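# Hang the picture frame level on the screw shank

## Task

Get the picture frame hanging level on the screw with nothing holding it. It must rest on the screw's shank, not on its head, at its balance point. The display board is free-standing and must still be upright on its own when you finish.

## Robot and tools

Robot and scene. Two arms, left_arm and right_arm, each end in a five-finger hand. right_arm has a right hand and left_arm a mirrored left hand. Scene frame: origin at table-top height midway between the nominal bases, +z up, +x out over the table, left_arm on the +y side. Image left and right do not follow these names. Calibrated bases: left_arm at (-0.018, +0.393, 0) m, right_arm at (+0.059, -0.359, 0) m, both turned only slightly about z. Arm poses, velocities and targets are reported in each arm's own base frame. Fixed cameras and the table use the scene frame.

Hand point. Each arm is steered by a point fixed to the palm, 0.15 m out from the wrist flange and 0.05 m in front of the palm. Its +z runs along the straight fingers, which reach 0.06 to 0.07 m past it. +y points out of the palm. +x points across the palm: away from the thumb on the right hand, toward it on the left. A wrist bracket on the little-finger side can catch on things. With the fingers level, the wrist can hang below the hand point and reach the table first.

execute_actions(actions, cameras). actions is a list of actions. Each action is a list of 1 to 15 rows, one row per 1/30 s step, and a short list repeats its final row. Every row holds exactly 28 numbers in [-1, 1], covering both arms even if only one moves. Order: left dx, dy, dz, rx, ry, rz; left little, ring, middle, index, thumb_bend, thumb_turn, force_limit, speed; then the same 14 for the right arm. The six pose numbers are offsets, not poses. They count from that arm's Hand target at the start of the action, along that arm's own base axes, and every row counts from that same start. 1.0 stands for 0.6 m or 180 degrees. rx, ry, rz form a single rotation vector, turning about the Hand target's position. All six at 0 asks again for the current Hand target. Repeating an offset moves the arm further. The six finger numbers are absolute targets: -1 open or straight, +1 closed. thumb_turn -1 puts the thumb beside the palm, +1 puts it opposite the fingers. force_limit runs from about 0 N at -1 to 10 N at +1, or 15 N for the two thumb motors. speed rises from nearly 0 at -1 to full at +0.48 and stays full up to +1. To leave a hand unchanged, resend the last eight numbers you actually sent it, not its readings. With the thumb turned in, the hand grips things about 0.035 to 0.065 m thick, or a handle down to about 0.025 m. For a soft grip, close at speed -0.94 or lower.

move(target, speed, blend, stop_force, zero, blocking, cameras). target is either one 28-number row or a list of up to 15 rows. Each row holds offsets from the same starting Hand targets, never from the previous row. speed is the top path speed in m/s, 0.002 to 3.6, default 0.25; turning is capped at twice that in rad/s. blend is a corner radius in m, and 0 means stop at each row. stop_force is in N, 3 to 120, shared by both arms, and ends an arm's path when it feels that much push. It is unreliable while the hand turns and can miss light loose objects. zero (default true) re-zeroes the sensor before the move. blocking=false returns early and cannot be combined with stop_force. A move runs at most 10 s and ignores obstacles.

wait(seconds 0 to 10) lets time pass. stop brakes a running move. zoom_image(camera, region [x0, y0, x1, y1], at most 504 x 504 pixels) enlarges part of the newest image from cam_high, cam_low, cam_left_wrist or cam_right_wrist (each 896x504). show_instructions shows the reference pages. zero_wrist_force(arm) tares that wrist sensor. finished_scene ends the scene for good.

Results. end_effector_position (m), end_effector_quat_wxyz and velocities are in the arm's base frame. Hand target is the last commanded pose after clipping, and the next offsets count from it. The hand point often rests a little short of it. hand_measured, hand_stopped_by (moving, target, force, stalled, fault) and hand_load_n (N, positive when pushed open) each list six values in motor order. A dropped grip shows as hand_load_n near 0. Wrist force and Wrist torque are along the hand's own axes. A move adds a move: line giving how it ended (done, off_target, moving, held, fault) and which limits acted (paced = clipped pose, held = steps withheld). Joint torques include the arm's own weight. A MOTOR HOT line warns of heat, and 85 °C brakes the arm for 30 to 60 s.

Cautions. Each step limits orientation to 32 degrees from the measured one. A force near 150 N, or a joint torque at its limit (about 15.6 to 16.1 N m on the wrists), stops the arm for 10 s. The arms are stiff, so a target even slightly beyond firm contact can fault them. Approach slowly with stop_force, and end a press by commanding back past the hand point. Steer clear of each arm's own base, and keep the arms from pressing each other or a hand from closing on the other hand. Do not drop the frame, slam it onto the screw, bump or tip the loose display board, or let anything leave the table. Loose things may be nudged now and then, so check the cameras before finishing.

Each tool is called after "Request:" as name([rows], argument=value, ...), one row to a line, values as JSON.

Reference images:

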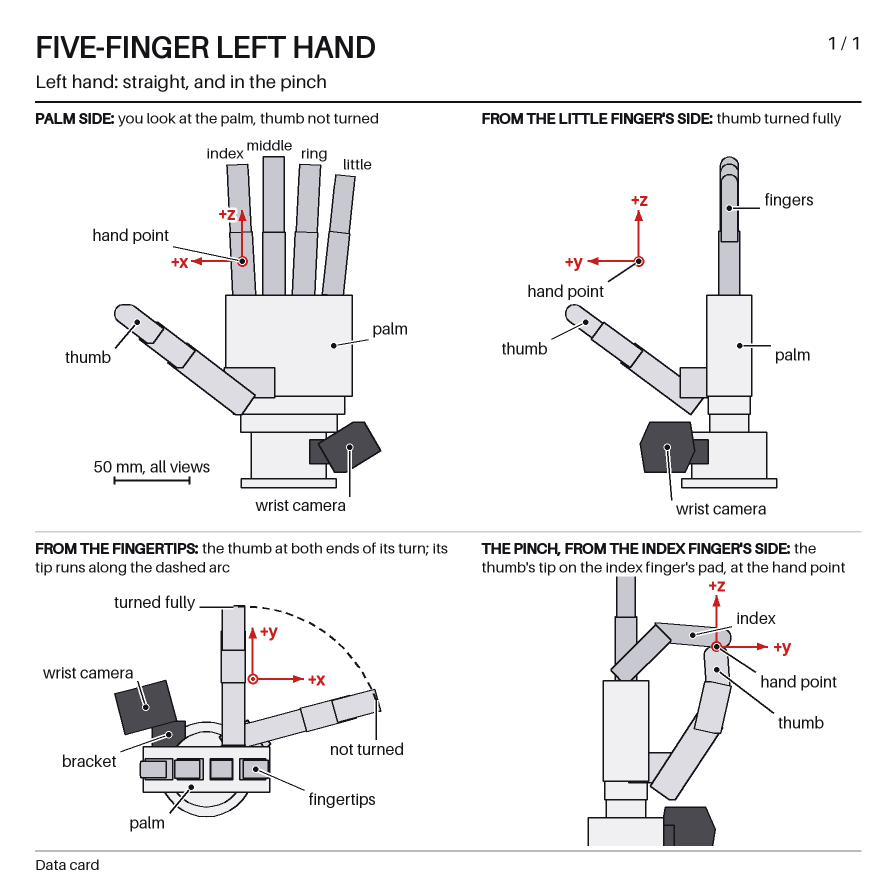

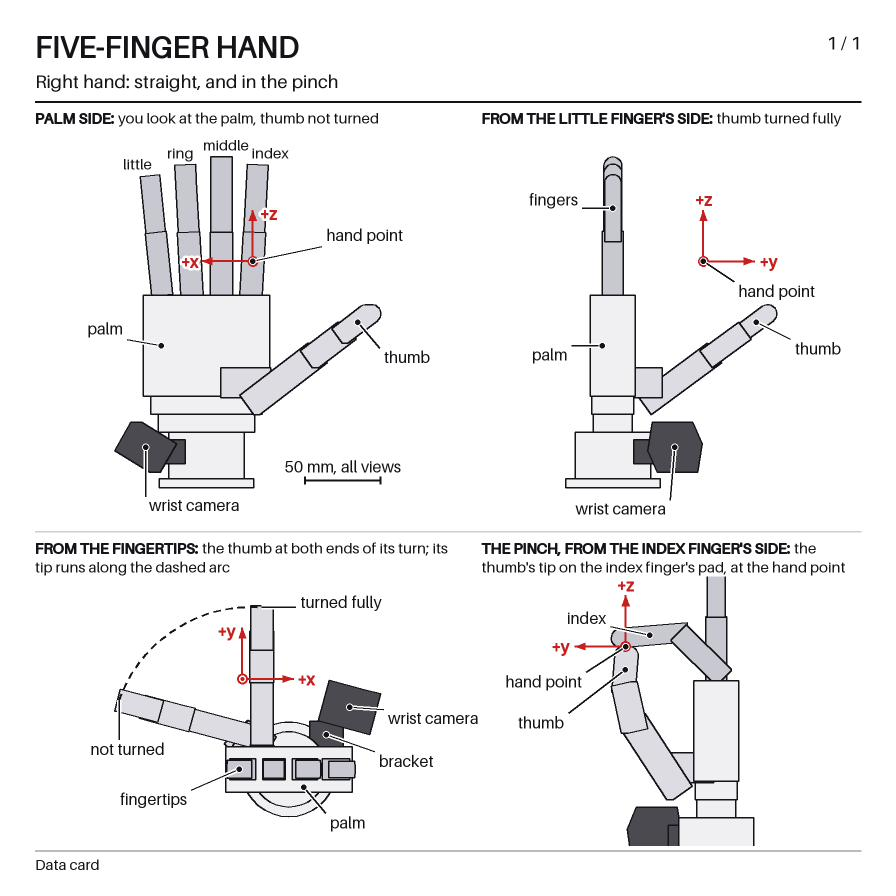

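## Session

Request:
execute_actions(actions=[])

Scene clock: 0.00 s.
left_arm: end_effector_position=(+0.6018, -0.1932, +0.2161) hand_measured=(-1.000, -1.000, -1.000, -1.000, -1.000, -1.000) hand_load_n=(+0.0, +0.0, +0.0, +0.0, +0.0, +0.0) hand_stopped_by=(target, target, target, target, target, target) hand_force_limit=0.00 hand_speed=-0.80 end_effector_quat_wxyz=(+0.088, +0.527, +0.837, +0.121) | right_arm: end_effector_position=(-0.0511, +0.3782, +0.1564) hand_measured=(-1.000, -1.000, -1.000, -1.000, -1.000, -1.000) hand_load_n=(+0.0, -0.5, +0.0, +0.0, +0.0, +0.0) hand_stopped_by=(target, target, target, target, target, target) hand_force_limit=0.00 hand_speed=-0.80 end_effector_quat_wxyz=(-0.456, +0.745, -0.024, +0.486)
Joint positions: left_arm=[2.875 -2.217 -1.027 1.915 -1.749 -0.692] | right_arm=[1.978 -1.477 2.147 -0.318 2.809 -3.592]
Joint velocities: within noise
Joint torques (N m): no reading
Motor temperatures (°C): left_arm=[32 30 27 32 36 34] | right_arm=[30 29 29 36 29 34]
Wrist force (N): no reading
Wrist torque (N m): no reading
Wrist force, peak (N): no reading
Hand target: left_arm +0.6018, -0.1932, +0.2161; +0.088, +0.527, +0.837, +0.121 | right_arm -0.0511, +0.3782, +0.1564; -0.456, +0.745, -0.024, +0.486

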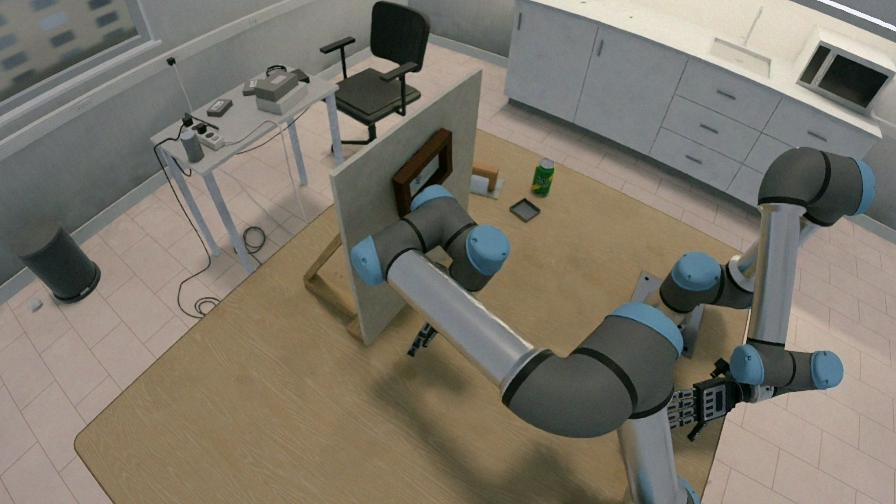

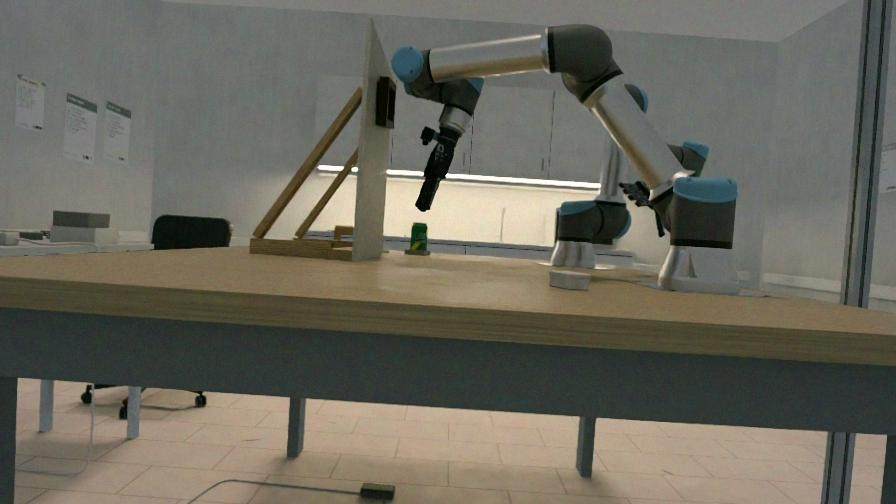

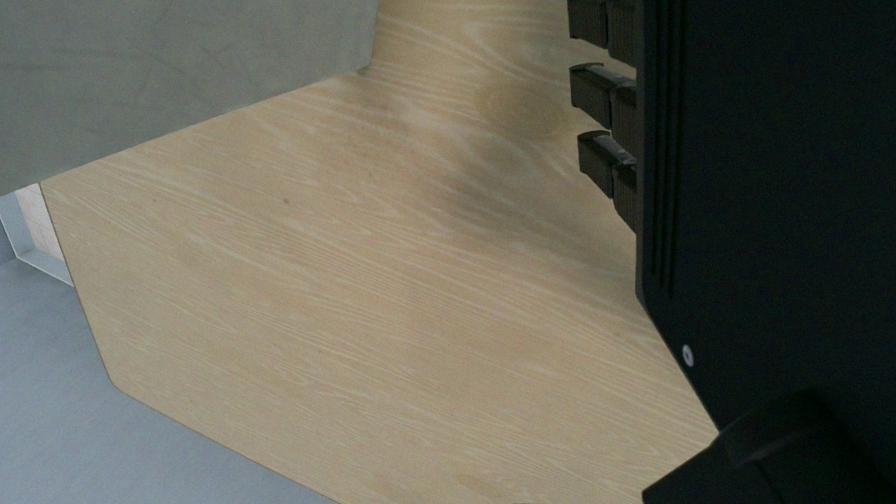

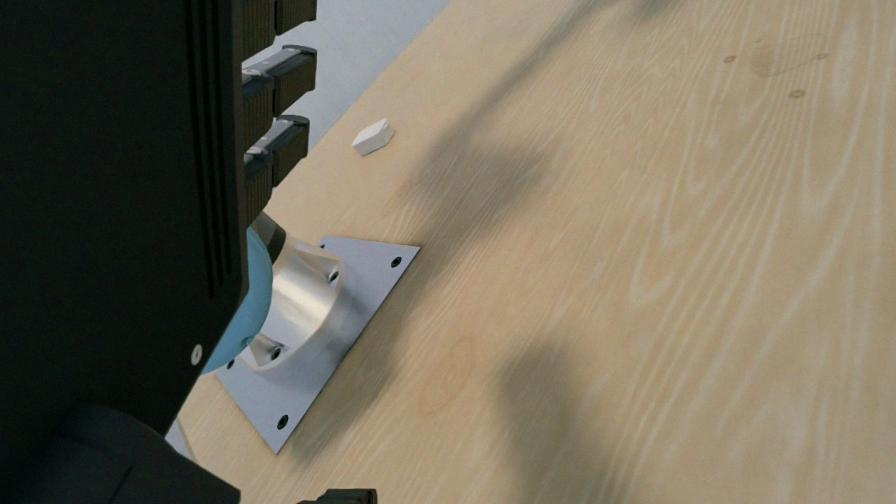

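Request:
zoom_image(camera="cam_high", region=[300, 60, 560, 350])

Request:
zoom_image(camera="cam_low", region=[330, 10, 480, 270])

Request:
zoom_image(camera="cam_high", region=[380, 110, 480, 240])

Scaled by 1.738 from the camera's 896x504 image, which has a finer 1280x720 frame.

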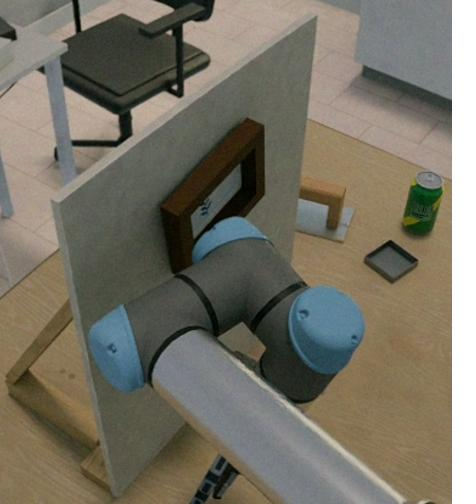

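Scaled by 1.938 from the camera's 896x504 image, which has a finer 1280x720 frame.

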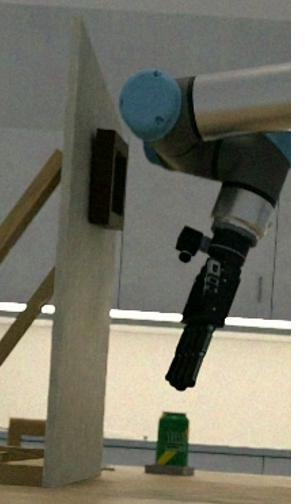

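Scaled by 3.877 from the camera's 896x504 image, which has a finer 1280x720 frame.

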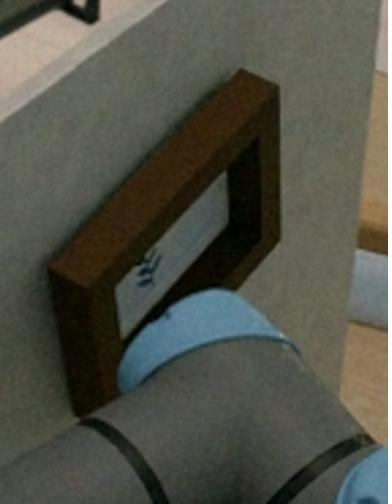

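Request:
zoom_image(camera="cam_low", region=[355, 60, 415, 140])

Scaled by 6.300 from the camera's 896x504 image, which has a finer 1280x720 frame.

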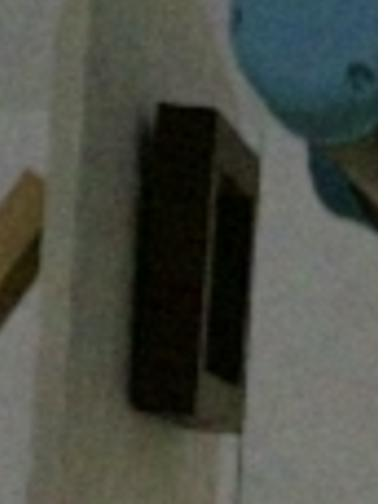

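Request:
move(target=[-0.417,0.083,0.167,0,0,0,-1,-1,-1,-1,-1,-1,0,-0.8,0,0,0,0,0,0,-1,-1,-1,-1,-1,-1,0,-0.8], cameras=["all"])

Scene clock: 29.77 s.
left_arm: end_effector_position=(+0.3517, -0.1435, +0.3163) hand_measured=(-1.000, -1.000, -1.000, -1.000, -1.000, -1.000) hand_load_n=(+0.0, +0.0, +0.0, +0.0, +0.0, +0.0) hand_stopped_by=(target, target, target, target, target, target) hand_force_limit=0.00 hand_speed=-0.80 end_effector_quat_wxyz=(+0.088, +0.527, +0.837, +0.121) | right_arm: end_effector_position=(-0.0511, +0.3782, +0.1564) hand_measured=(-1.000, -1.000, -1.000, -1.000, -1.000, -1.000) hand_load_n=(+0.0, +0.0, +0.0, +0.0, +0.0, -0.5) hand_stopped_by=(target, target, target, target, target, target) hand_force_limit=0.00 hand_speed=-0.80 end_effector_quat_wxyz=(-0.456, +0.745, -0.024, +0.486)
Joint positions: left_arm=[2.815 -1.592 -1.617 1.869 -1.763 -0.751] | right_arm=[1.978 -1.477 2.147 -0.318 2.809 -3.592]
Joint torques (N m): left_arm=[-6.74 29.12 8.94 -5.23 -1.89 -1.14] | right_arm=[-0.64 -21.59 -16.92 0.43 0.63 0.35]
Wrist force (N): left_arm=[-0.2 -0.2 0.5] | right_arm=[0.3 0.3 0.3]
Wrist torque (N m): left_arm=[-0.06 0.04 0.01] | right_arm=[0.03 -0.04 0.02]
Wrist force, peak (N): left_arm=[0.9 -1.1 -0.3] | right_arm=[0.0 0.5 0.4]
Hand target: left_arm +0.3516, -0.1434, +0.3163; +0.088, +0.527, +0.837, +0.121 | right_arm -0.0511, +0.3782, +0.1564; -0.456, +0.745, -0.024, +0.486
Off the commanded pose: left_arm 0.000 m, 0 deg | right_arm 0.000 m, 0 deg.
move: done
camera_calibration:
cam_left_wrist: T_world_to_cam=[[-0.9249, -0.239701, -0.295133, 0.376981], [-0.366134, 0.770773, 0.521398, 0.0738704], [0.102501, 0.590299, -0.80065, 0.413658], [0, 0, 0, 1]] pos_world=[0.333315, -0.210757, 0.403939]

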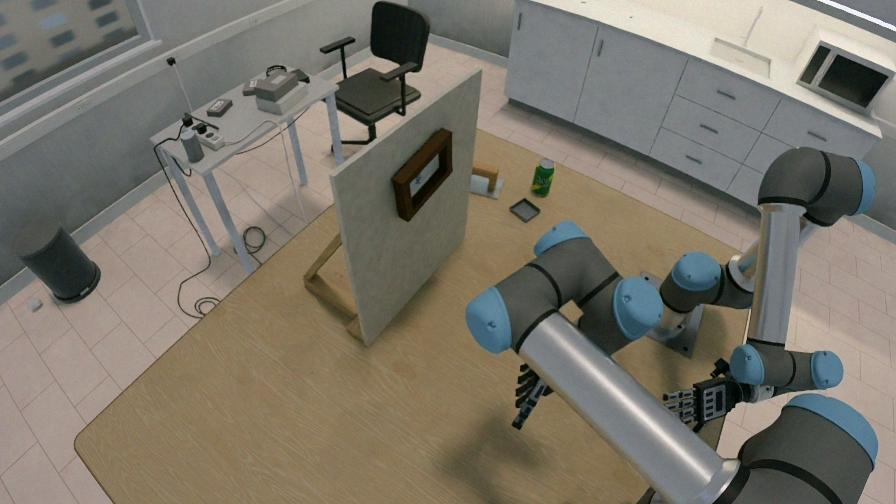

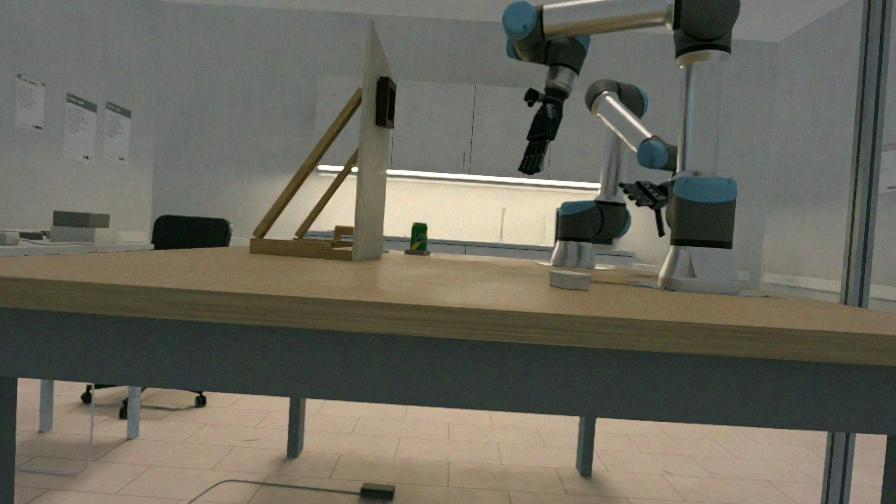

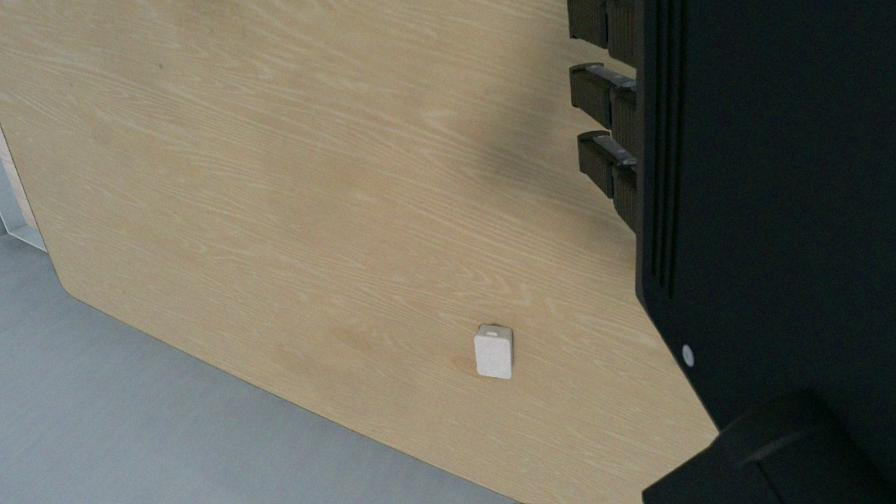

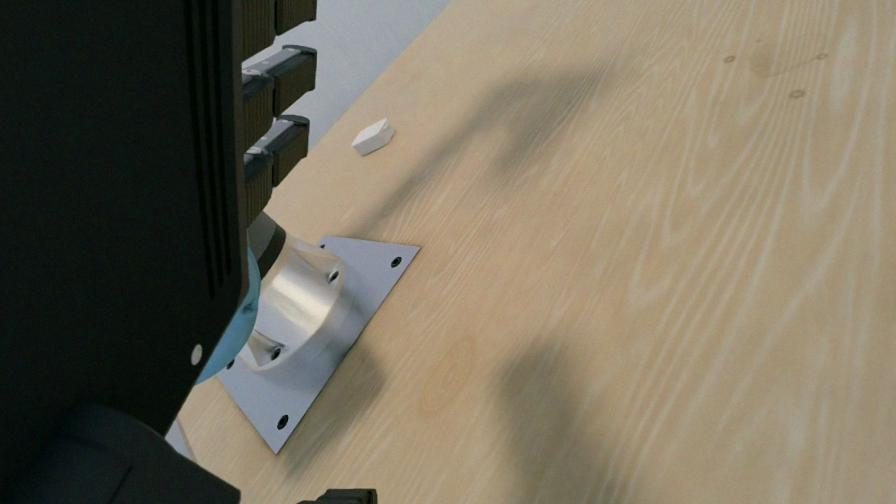

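Request:
zoom_image(camera="cam_high", region=[380, 115, 470, 230])

Request:
zoom_image(camera="cam_high", region=[320, 60, 500, 350])

Scaled by 4.383 from the camera's 896x504 image, which has a finer 1280x720 frame.

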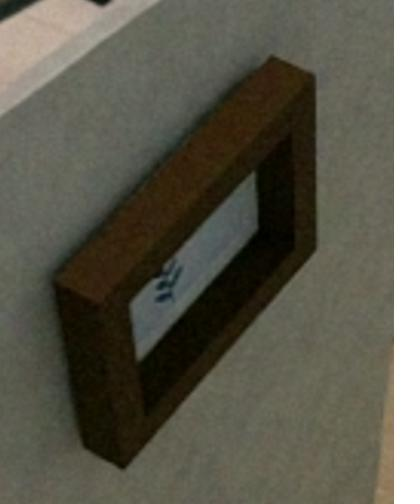

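Scaled by 1.738 from the camera's 896x504 image, which has a finer 1280x720 frame.

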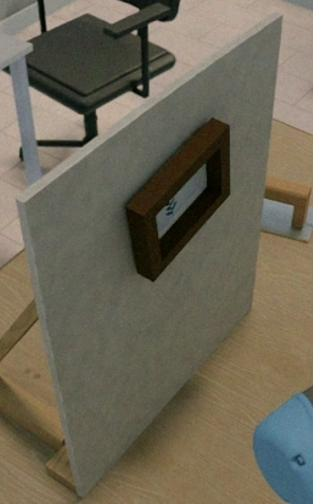

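Request:
move(target=[0.277,-0.083,0.256,-0.691,0.007,0.4576,-1,-1,-1,-1,-1,-1,0,-0.8,0.746,-0.317,0.539,0.2511,0.058,-0.2311,-1,-1,-1,-1,-1,-1,0,-0.8], cameras=["all"], speed=0.3)

Scene clock: 65.37 s.
left_arm: end_effector_position=(+0.5178, -0.1932, +0.4699) hand_measured=(-1.000, -1.000, -1.000, -1.000, -1.000, -1.000) hand_load_n=(-0.5, +0.0, +0.0, +0.0, +0.0, +0.0) hand_stopped_by=(target, target, target, target, target, target) hand_force_limit=0.00 hand_speed=-0.80 end_effector_quat_wxyz=(+0.376, -0.375, +0.600, -0.598) | right_arm: end_effector_position=(+0.3965, +0.1880, +0.4797) hand_measured=(-1.000, -1.000, -1.000, -1.000, -1.000, -1.000) hand_load_n=(+0.0, +0.0, +0.0, +0.0, +0.0, -0.5) hand_stopped_by=(target, target, target, target, target, target) hand_force_limit=0.00 hand_speed=-0.80 end_effector_quat_wxyz=(+0.500, -0.501, +0.500, -0.499)
Joint positions: left_arm=[3.401 -1.318 -1.679 2.993 -0.86 -3.137] | right_arm=[0.15 -2.084 1.807 0.279 1.72 -3.141]
Joint torques (N m): left_arm=[-6.18 19.36 12.21 4.02 -1.51 -1.16] | right_arm=[-7.4 6.53 -29.67 0.72 -2.07 2.88]
Wrist force (N): left_arm=[-1.4 -0.7 -0.2] | right_arm=[-0.9 -0.8 -0.1]
Wrist torque (N m): left_arm=[-0.38 0.39 0.25] | right_arm=[-0.02 0.10 -0.03]
Wrist force, peak (N): left_arm=[-1.7 -1.1 0.2] | right_arm=[-1.2 -1.4 0.3]
Hand target: left_arm +0.5178, -0.1932, +0.4699; +0.376, -0.375, +0.600, -0.598 | right_arm +0.3965, +0.1880, +0.4798; +0.500, -0.501, +0.500, -0.499
Off the commanded pose: left_arm 0.000 m, 0 deg | right_arm 0.000 m, 0 deg.
move: done
camera_calibration:
cam_left_wrist: T_world_to_cam=[[-0.0784951, -0.172385, 0.981897, -0.461392], [-0.830651, -0.5333, -0.160032, 0.401674], [0.551233, -0.828175, -0.10133, -0.286046], [0, 0, 0, 1]] pos_world=[0.455112, -0.10222, 0.488335]
cam_right_wrist: T_world_to_cam=[[-0.00384216, -0.211871, -0.97729, 0.512157], [-0.545915, 0.819261, -0.175465, 0.144278], [0.837832, 0.532843, -0.118811, -0.257353], [0, 0, 0, 1]] pos_world=[0.29635, 0.127438, 0.495265]

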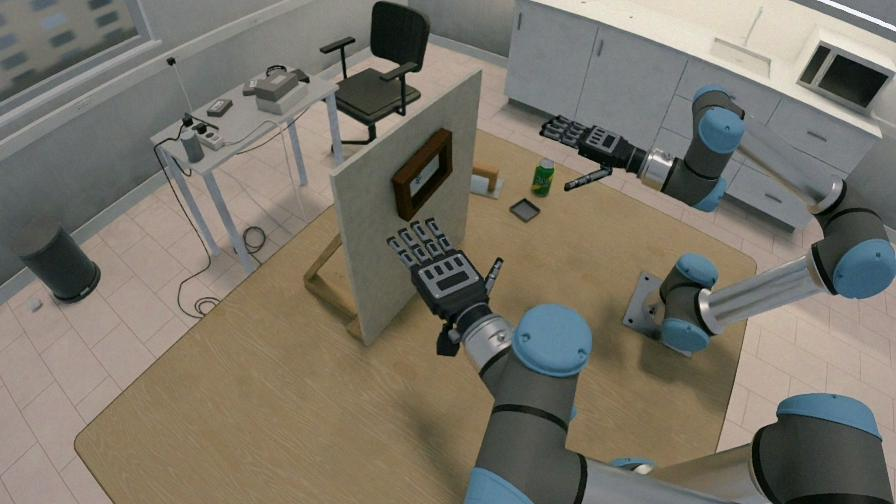

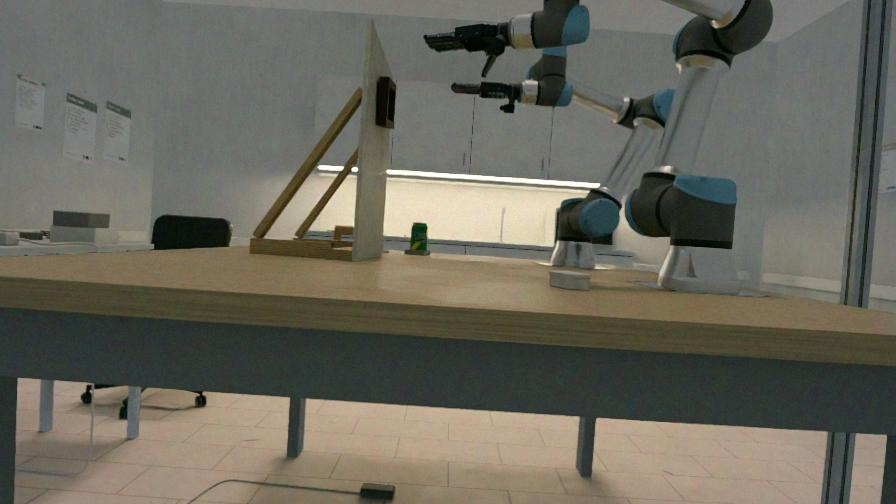

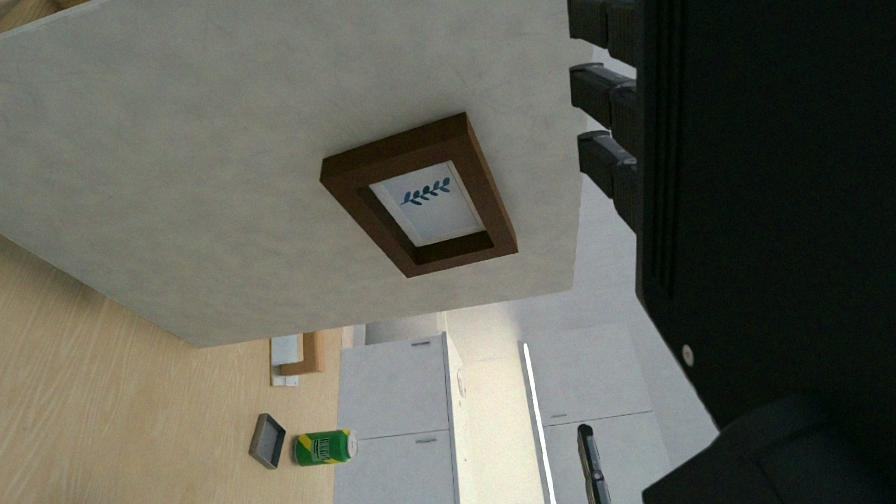

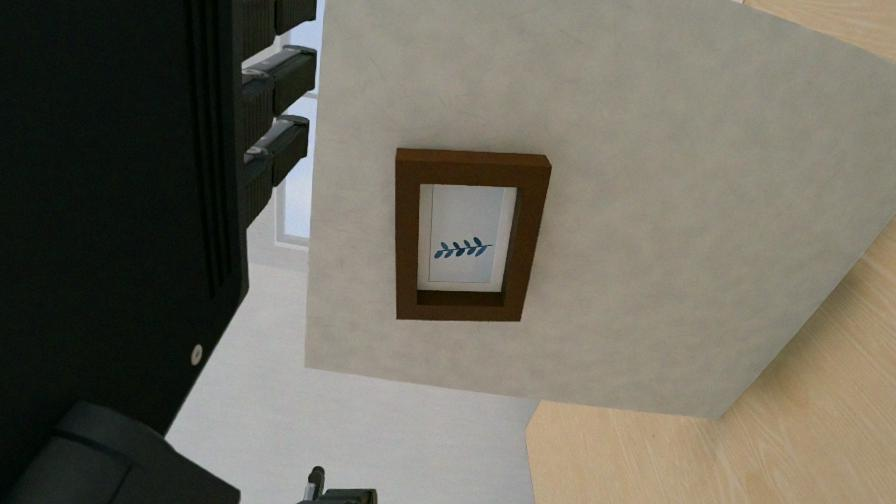

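Request:
zoom_image(camera="cam_right_wrist", region=[370, 120, 580, 350])

Request:
zoom_image(camera="cam_left_wrist", region=[300, 90, 540, 300])

Scaled by 2.191 from the camera's 896x504 image, which has a finer 1280x720 frame.

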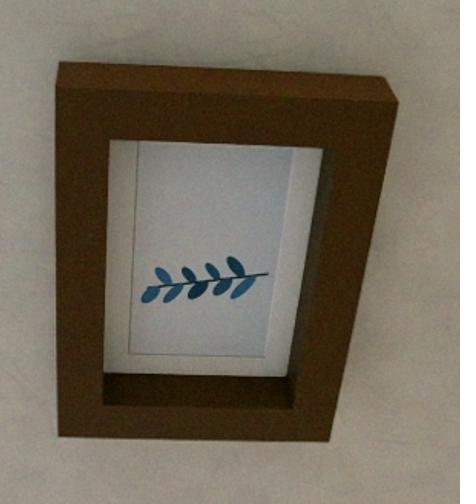

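Scaled by 2.100 from the camera's 896x504 image, which has a finer 1280x720 frame.

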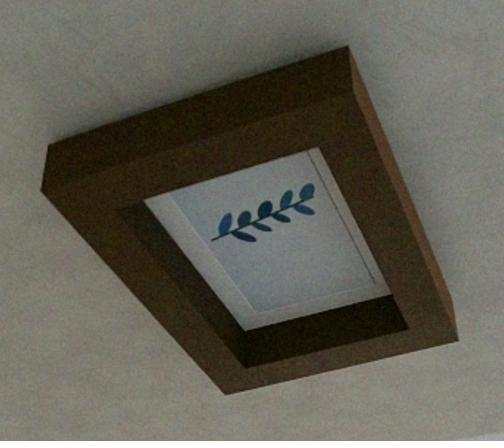

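Request:
move([
  [0.087,0,-0.017,0.1478,-0.4838,-0.1478,-1,-1,-1,-1,-1,-1,0,-0.8,0.1725,0.137,0.30,-0.604,-0.176,0.604,-1,-1,-1,-1,-1,-1,0,-0.8],
  [0.313,-0.017,-0.033,0.1478,-0.4838,-0.1478,-1,-1,-1,-1,-1,-1,0,-0.8,0.407,0.227,0.149,-0.604,-0.176,0.604,-1,-1,-1,-1,-1,-1,0,-0.8],
], cameras=["all"], speed=[0.4,0.15])

Scene clock: 110.87 s.
left_arm: end_effector_position=(+0.7056, -0.2034, +0.4501) hand_measured=(-1.000, -1.000, -1.000, -1.000, -1.000, -1.000) hand_load_n=(+0.0, +0.0, +0.0, +0.0, +0.0, +0.0) hand_stopped_by=(target, target, target, target, target, target) hand_force_limit=0.00 hand_speed=-0.80 end_effector_quat_wxyz=(+0.614, +0.352, +0.353, -0.612) | right_arm: end_effector_position=(+0.6396, +0.3238, +0.5680) hand_measured=(-1.000, -1.000, -1.000, -1.000, -1.000, -1.000) hand_load_n=(+0.0, +0.0, +0.0, +0.0, +0.0, +0.0) hand_stopped_by=(target, target, target, target, target, target) hand_force_limit=0.00 hand_speed=-0.80 end_effector_quat_wxyz=(-0.128, +0.614, +0.615, +0.479)
Joint positions: left_arm=[3.393 -2.097 -1.634 5.701 -0.577 -3.608] | right_arm=[0.076 -0.839 0.035 1.613 0.781 -5.878]
Joint torques (N m): left_arm=[-6.1 35.11 27.5 -0.95 0.65 1.46] | right_arm=[6.87 -52.9 -15.16 -0.61 1.58 2.97]
Wrist force (N): left_arm=[0.1 -2.2 -1.2] | right_arm=[-0.9 1.4 -0.4]
Wrist torque (N m): left_arm=[-0.41 0.38 -0.02] | right_arm=[0.24 0.19 -0.08]
Wrist force, peak (N): left_arm=[-0.1 -3.0 -1.0] | right_arm=[-0.6 2.0 0.2]
Hand target: left_arm +0.7056, -0.2034, +0.4501; +0.614, +0.352, +0.353, -0.612 | right_arm +0.6407, +0.3242, +0.5692; -0.193, +0.677, +0.675, +0.223
Off the commanded pose: left_arm 0.000 m, 0 deg | right_arm 0.002 m, 35 deg; orientation clipped.
elbow stopped short (right arm): the move would have taken joint 3 (elbow) straighter than the controller allows.
move: off_target (right_arm); limits=paced
camera_calibration:
cam_left_wrist: T_world_to_cam=[[-0.981981, -0.0991238, -0.160897, 0.737921], [0.159524, 0.0216789, -0.986956, 0.335527], [0.101319, -0.994839, -0.00547563, -0.159556], [0, 0, 0, 1]] pos_world=[0.687266, -0.0928605, 0.449006]
cam_right_wrist: T_world_to_cam=[[0.810525, -0.0746272, 0.580931, -0.822321], [0.0953066, -0.961826, -0.256531, 0.393763], [0.577898, 0.263291, -0.772471, 0.101895], [0, 0, 0, 1]] pos_world=[0.570098, 0.290536, 0.657435]

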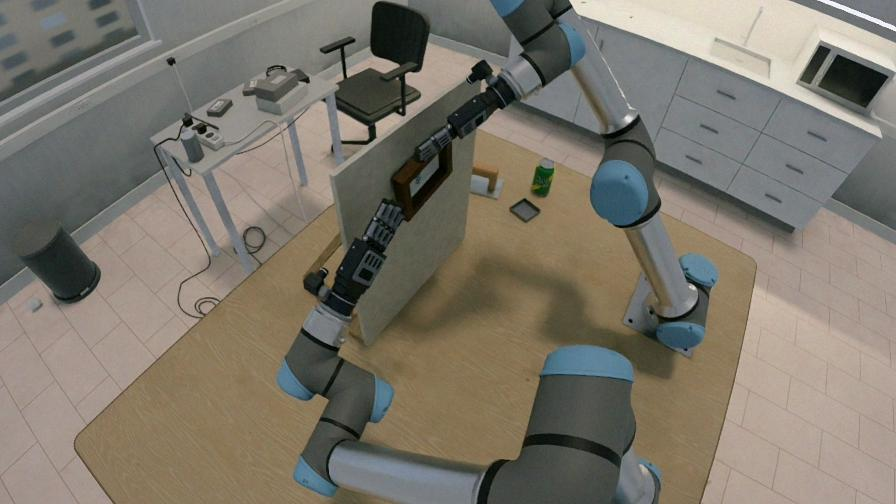

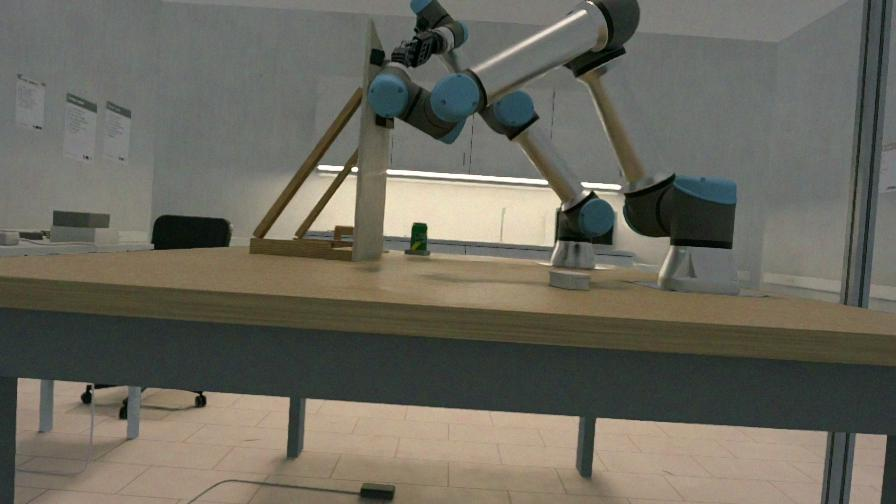

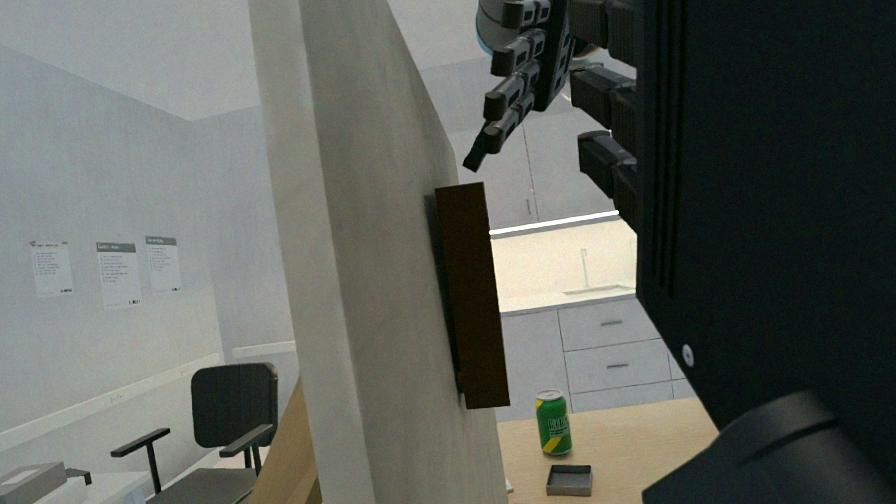

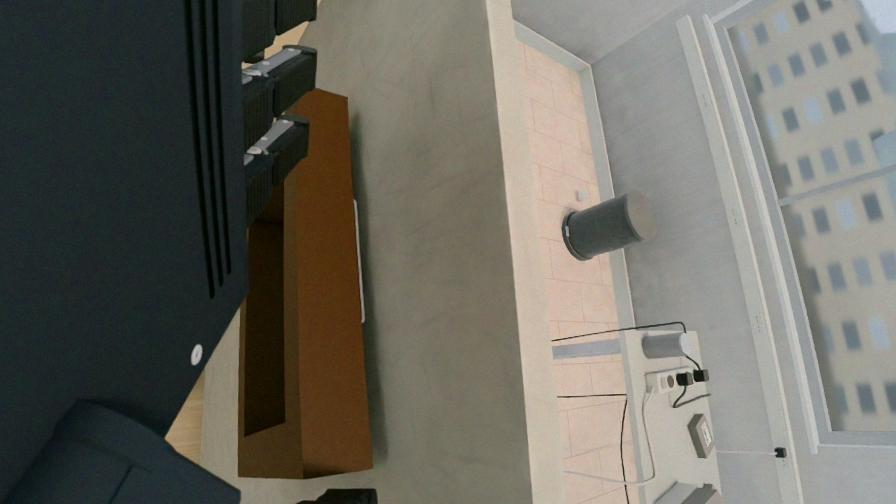

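Request:
zoom_image(camera="cam_right_wrist", region=[280, 80, 430, 280])

Request:
zoom_image(camera="cam_right_wrist", region=[280, 270, 430, 490])

Request:
zoom_image(camera="cam_left_wrist", region=[400, 160, 530, 420])

Scaled by 2.520 from the camera's 896x504 image, which has a finer 1280x720 frame.

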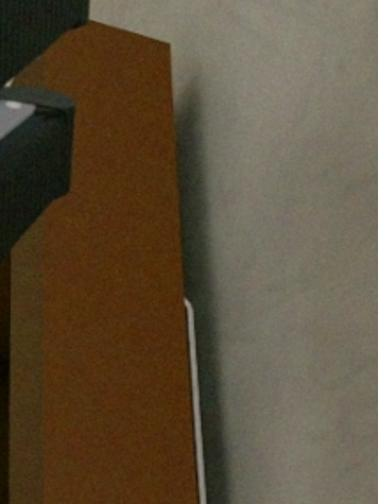

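Scaled by 2.291 from the camera's 896x504 image, which has a finer 1280x720 frame.

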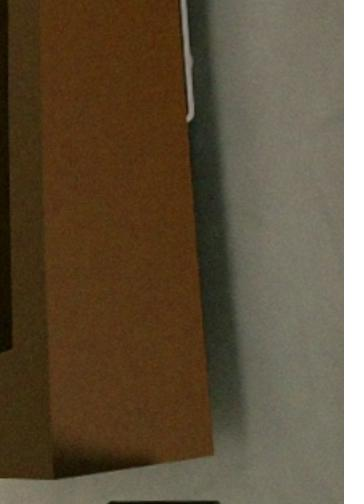

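Scaled by 1.938 from the camera's 896x504 image, which has a finer 1280x720 frame.

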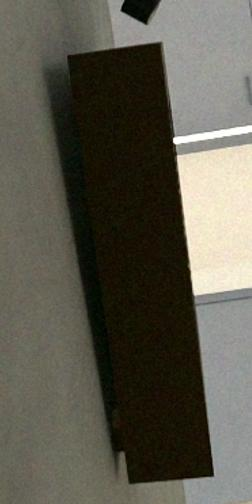

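Request:
move([
  [0,0,0,0,0,0,-1,-1,-1,-1,-1,-1,0,-0.8,-0.233,-0.09,0.15,0,0,0,-1,-1,-1,-1,-1,-1,0,-0.8],
  [0.02,-0.2,0.117,0.25,0,0,-1,-1,-1,-1,-1,-1,0,-0.8,-0.517,-0.257,-0.148,0.604,0.176,-0.604,-1,-1,-1,-1,-1,-1,0,-0.8],
], cameras=["all"], speed=[0.2,0.4])

Scene clock: 164.00 s.
left_arm: end_effector_position=(+0.7177, -0.3236, +0.5204) hand_measured=(-1.000, -1.000, -1.000, -1.000, -1.000, -1.000) hand_load_n=(+0.0, +0.0, +0.0, +0.0, +0.0, +0.0) hand_stopped_by=(target, target, target, target, target, target) hand_force_limit=0.00 hand_speed=-0.80 end_effector_quat_wxyz=(+0.516, +0.487, +0.510, -0.487) | right_arm: end_effector_position=(+0.3305, +0.1700, +0.4804) hand_measured=(-1.000, -1.000, -1.000, -1.000, -1.000, -1.000) hand_load_n=(+0.0, +0.0, +0.0, +0.0, +0.0, -0.5) hand_stopped_by=(target, target, target, target, target, target) hand_force_limit=0.00 hand_speed=-0.80 end_effector_quat_wxyz=(+0.480, -0.506, +0.514, -0.499)
Joint positions: left_arm=[3.23 -2.147 -1.169 6.283 -0.037 -4.531] | right_arm=[0.144 -2.218 1.829 0.43 1.741 -3.147]
Joint torques (N m): left_arm=[-6.48 38.55 29.25 2.8 -1.41 -1.11] | right_arm=[4.76 13.44 -28.64 -3.8 2.47 3]
Wrist force (N): left_arm=[0.4 -1.1 -0.3] | right_arm=[-1.0 -0.9 -0.1]
Wrist torque (N m): left_arm=[-0.29 0.28 0.11] | right_arm=[-0.04 0.13 -0.04]
Wrist force, peak (N): left_arm=[0.3 -2.5 -1.4] | right_arm=[0.0 2.0 -1.0]
Hand target: left_arm +0.7176, -0.3234, +0.5203; +0.433, +0.560, +0.560, -0.430 | right_arm +0.3305, +0.1700, +0.4804; +0.480, -0.506, +0.514, -0.499
Off the commanded pose: left_arm 0.000 m, 15 deg | right_arm 0.000 m, 0 deg.
elbow stopped short (right arm): the move would have taken joint 3 (elbow) straighter than the controller allows.
joint sent to its limit (left arm) — joint 4 (wrist 1), upper limit. The joint targets are off in orientation, not in position.
move: off_target (left_arm)
camera_calibration:
cam_left_wrist: T_world_to_cam=[[-0.97957, -0.0541674, -0.193671, 0.779005], [0.138413, 0.517047, -0.844692, 0.506901], [0.145891, -0.854242, -0.498986, -0.00961245], [0, 0, 0, 1]] pos_world=[0.694331, -0.228106, 0.574249]
cam_right_wrist: T_world_to_cam=[[-0.0473019, -0.222466, -0.973792, 0.523068], [-0.529801, 0.832046, -0.164348, 0.110305], [0.846802, 0.508143, -0.15722, -0.172616], [0, 0, 0, 1]] pos_world=[0.229354, 0.112299, 0.500349]

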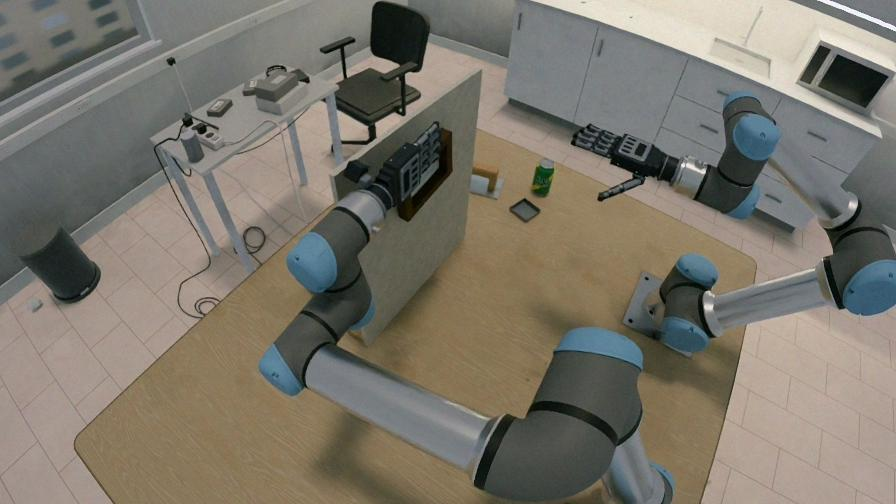

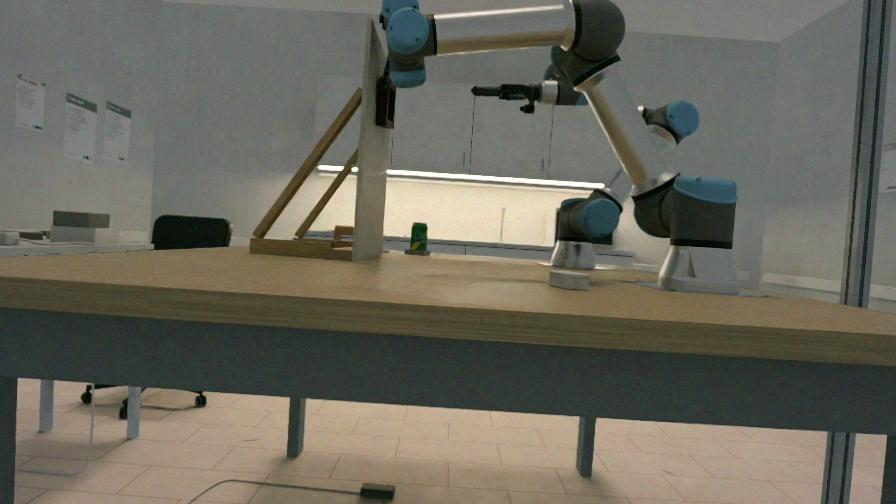

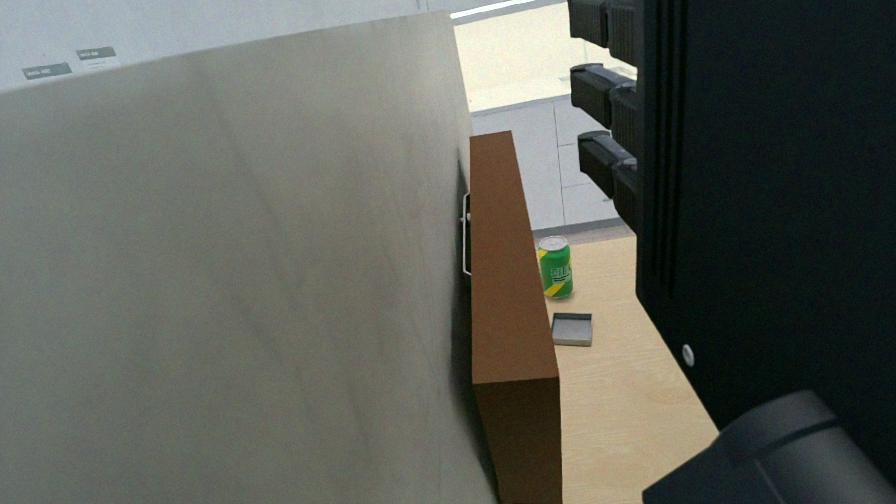

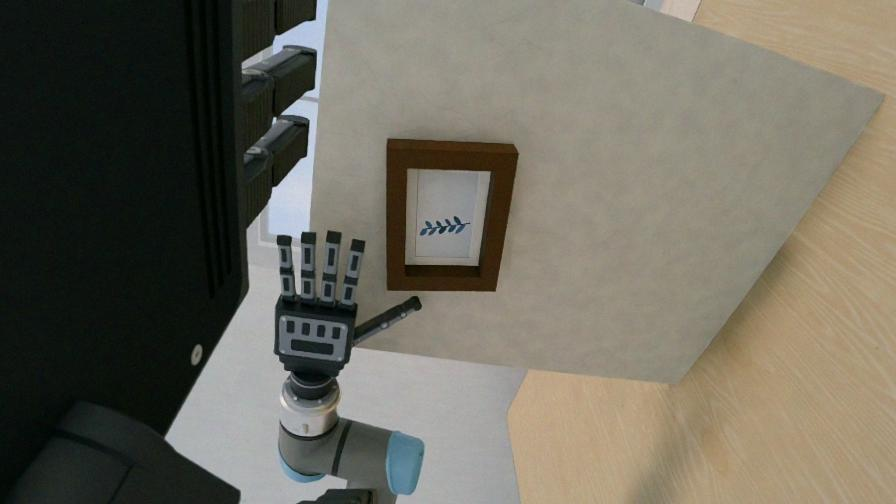

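Excellent view of the hanger. Zoom.

Request:
zoom_image(camera="cam_left_wrist", region=[435, 150, 505, 310])

Request:
zoom_image(camera="cam_left_wrist", region=[450, 180, 490, 240])

Request:
zoom_image(camera="cam_left_wrist", region=[450, 225, 490, 285])

Scaled by 3.150 from the camera's 896x504 image, which has a finer 1280x720 frame.

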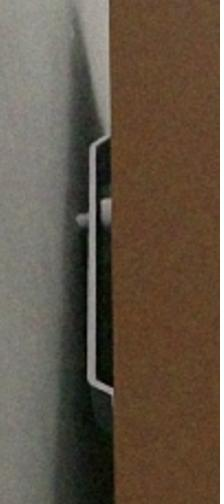

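Scaled by 8.400 from the camera's 896x504 image, which has a finer 1280x720 frame.

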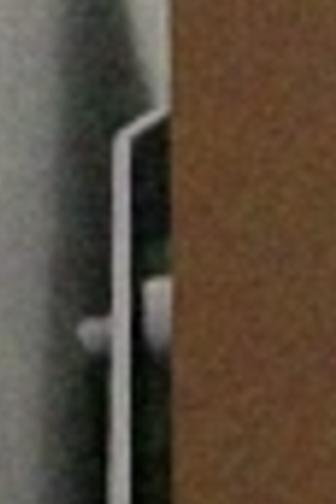

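Scaled by 8.400 from the camera's 896x504 image, which has a finer 1280x720 frame.

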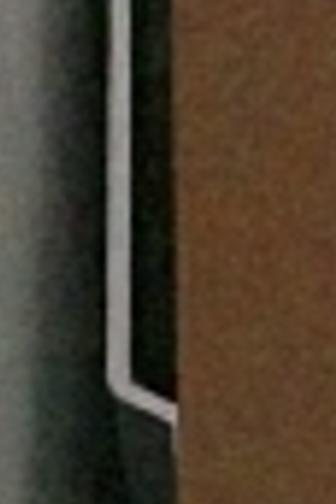

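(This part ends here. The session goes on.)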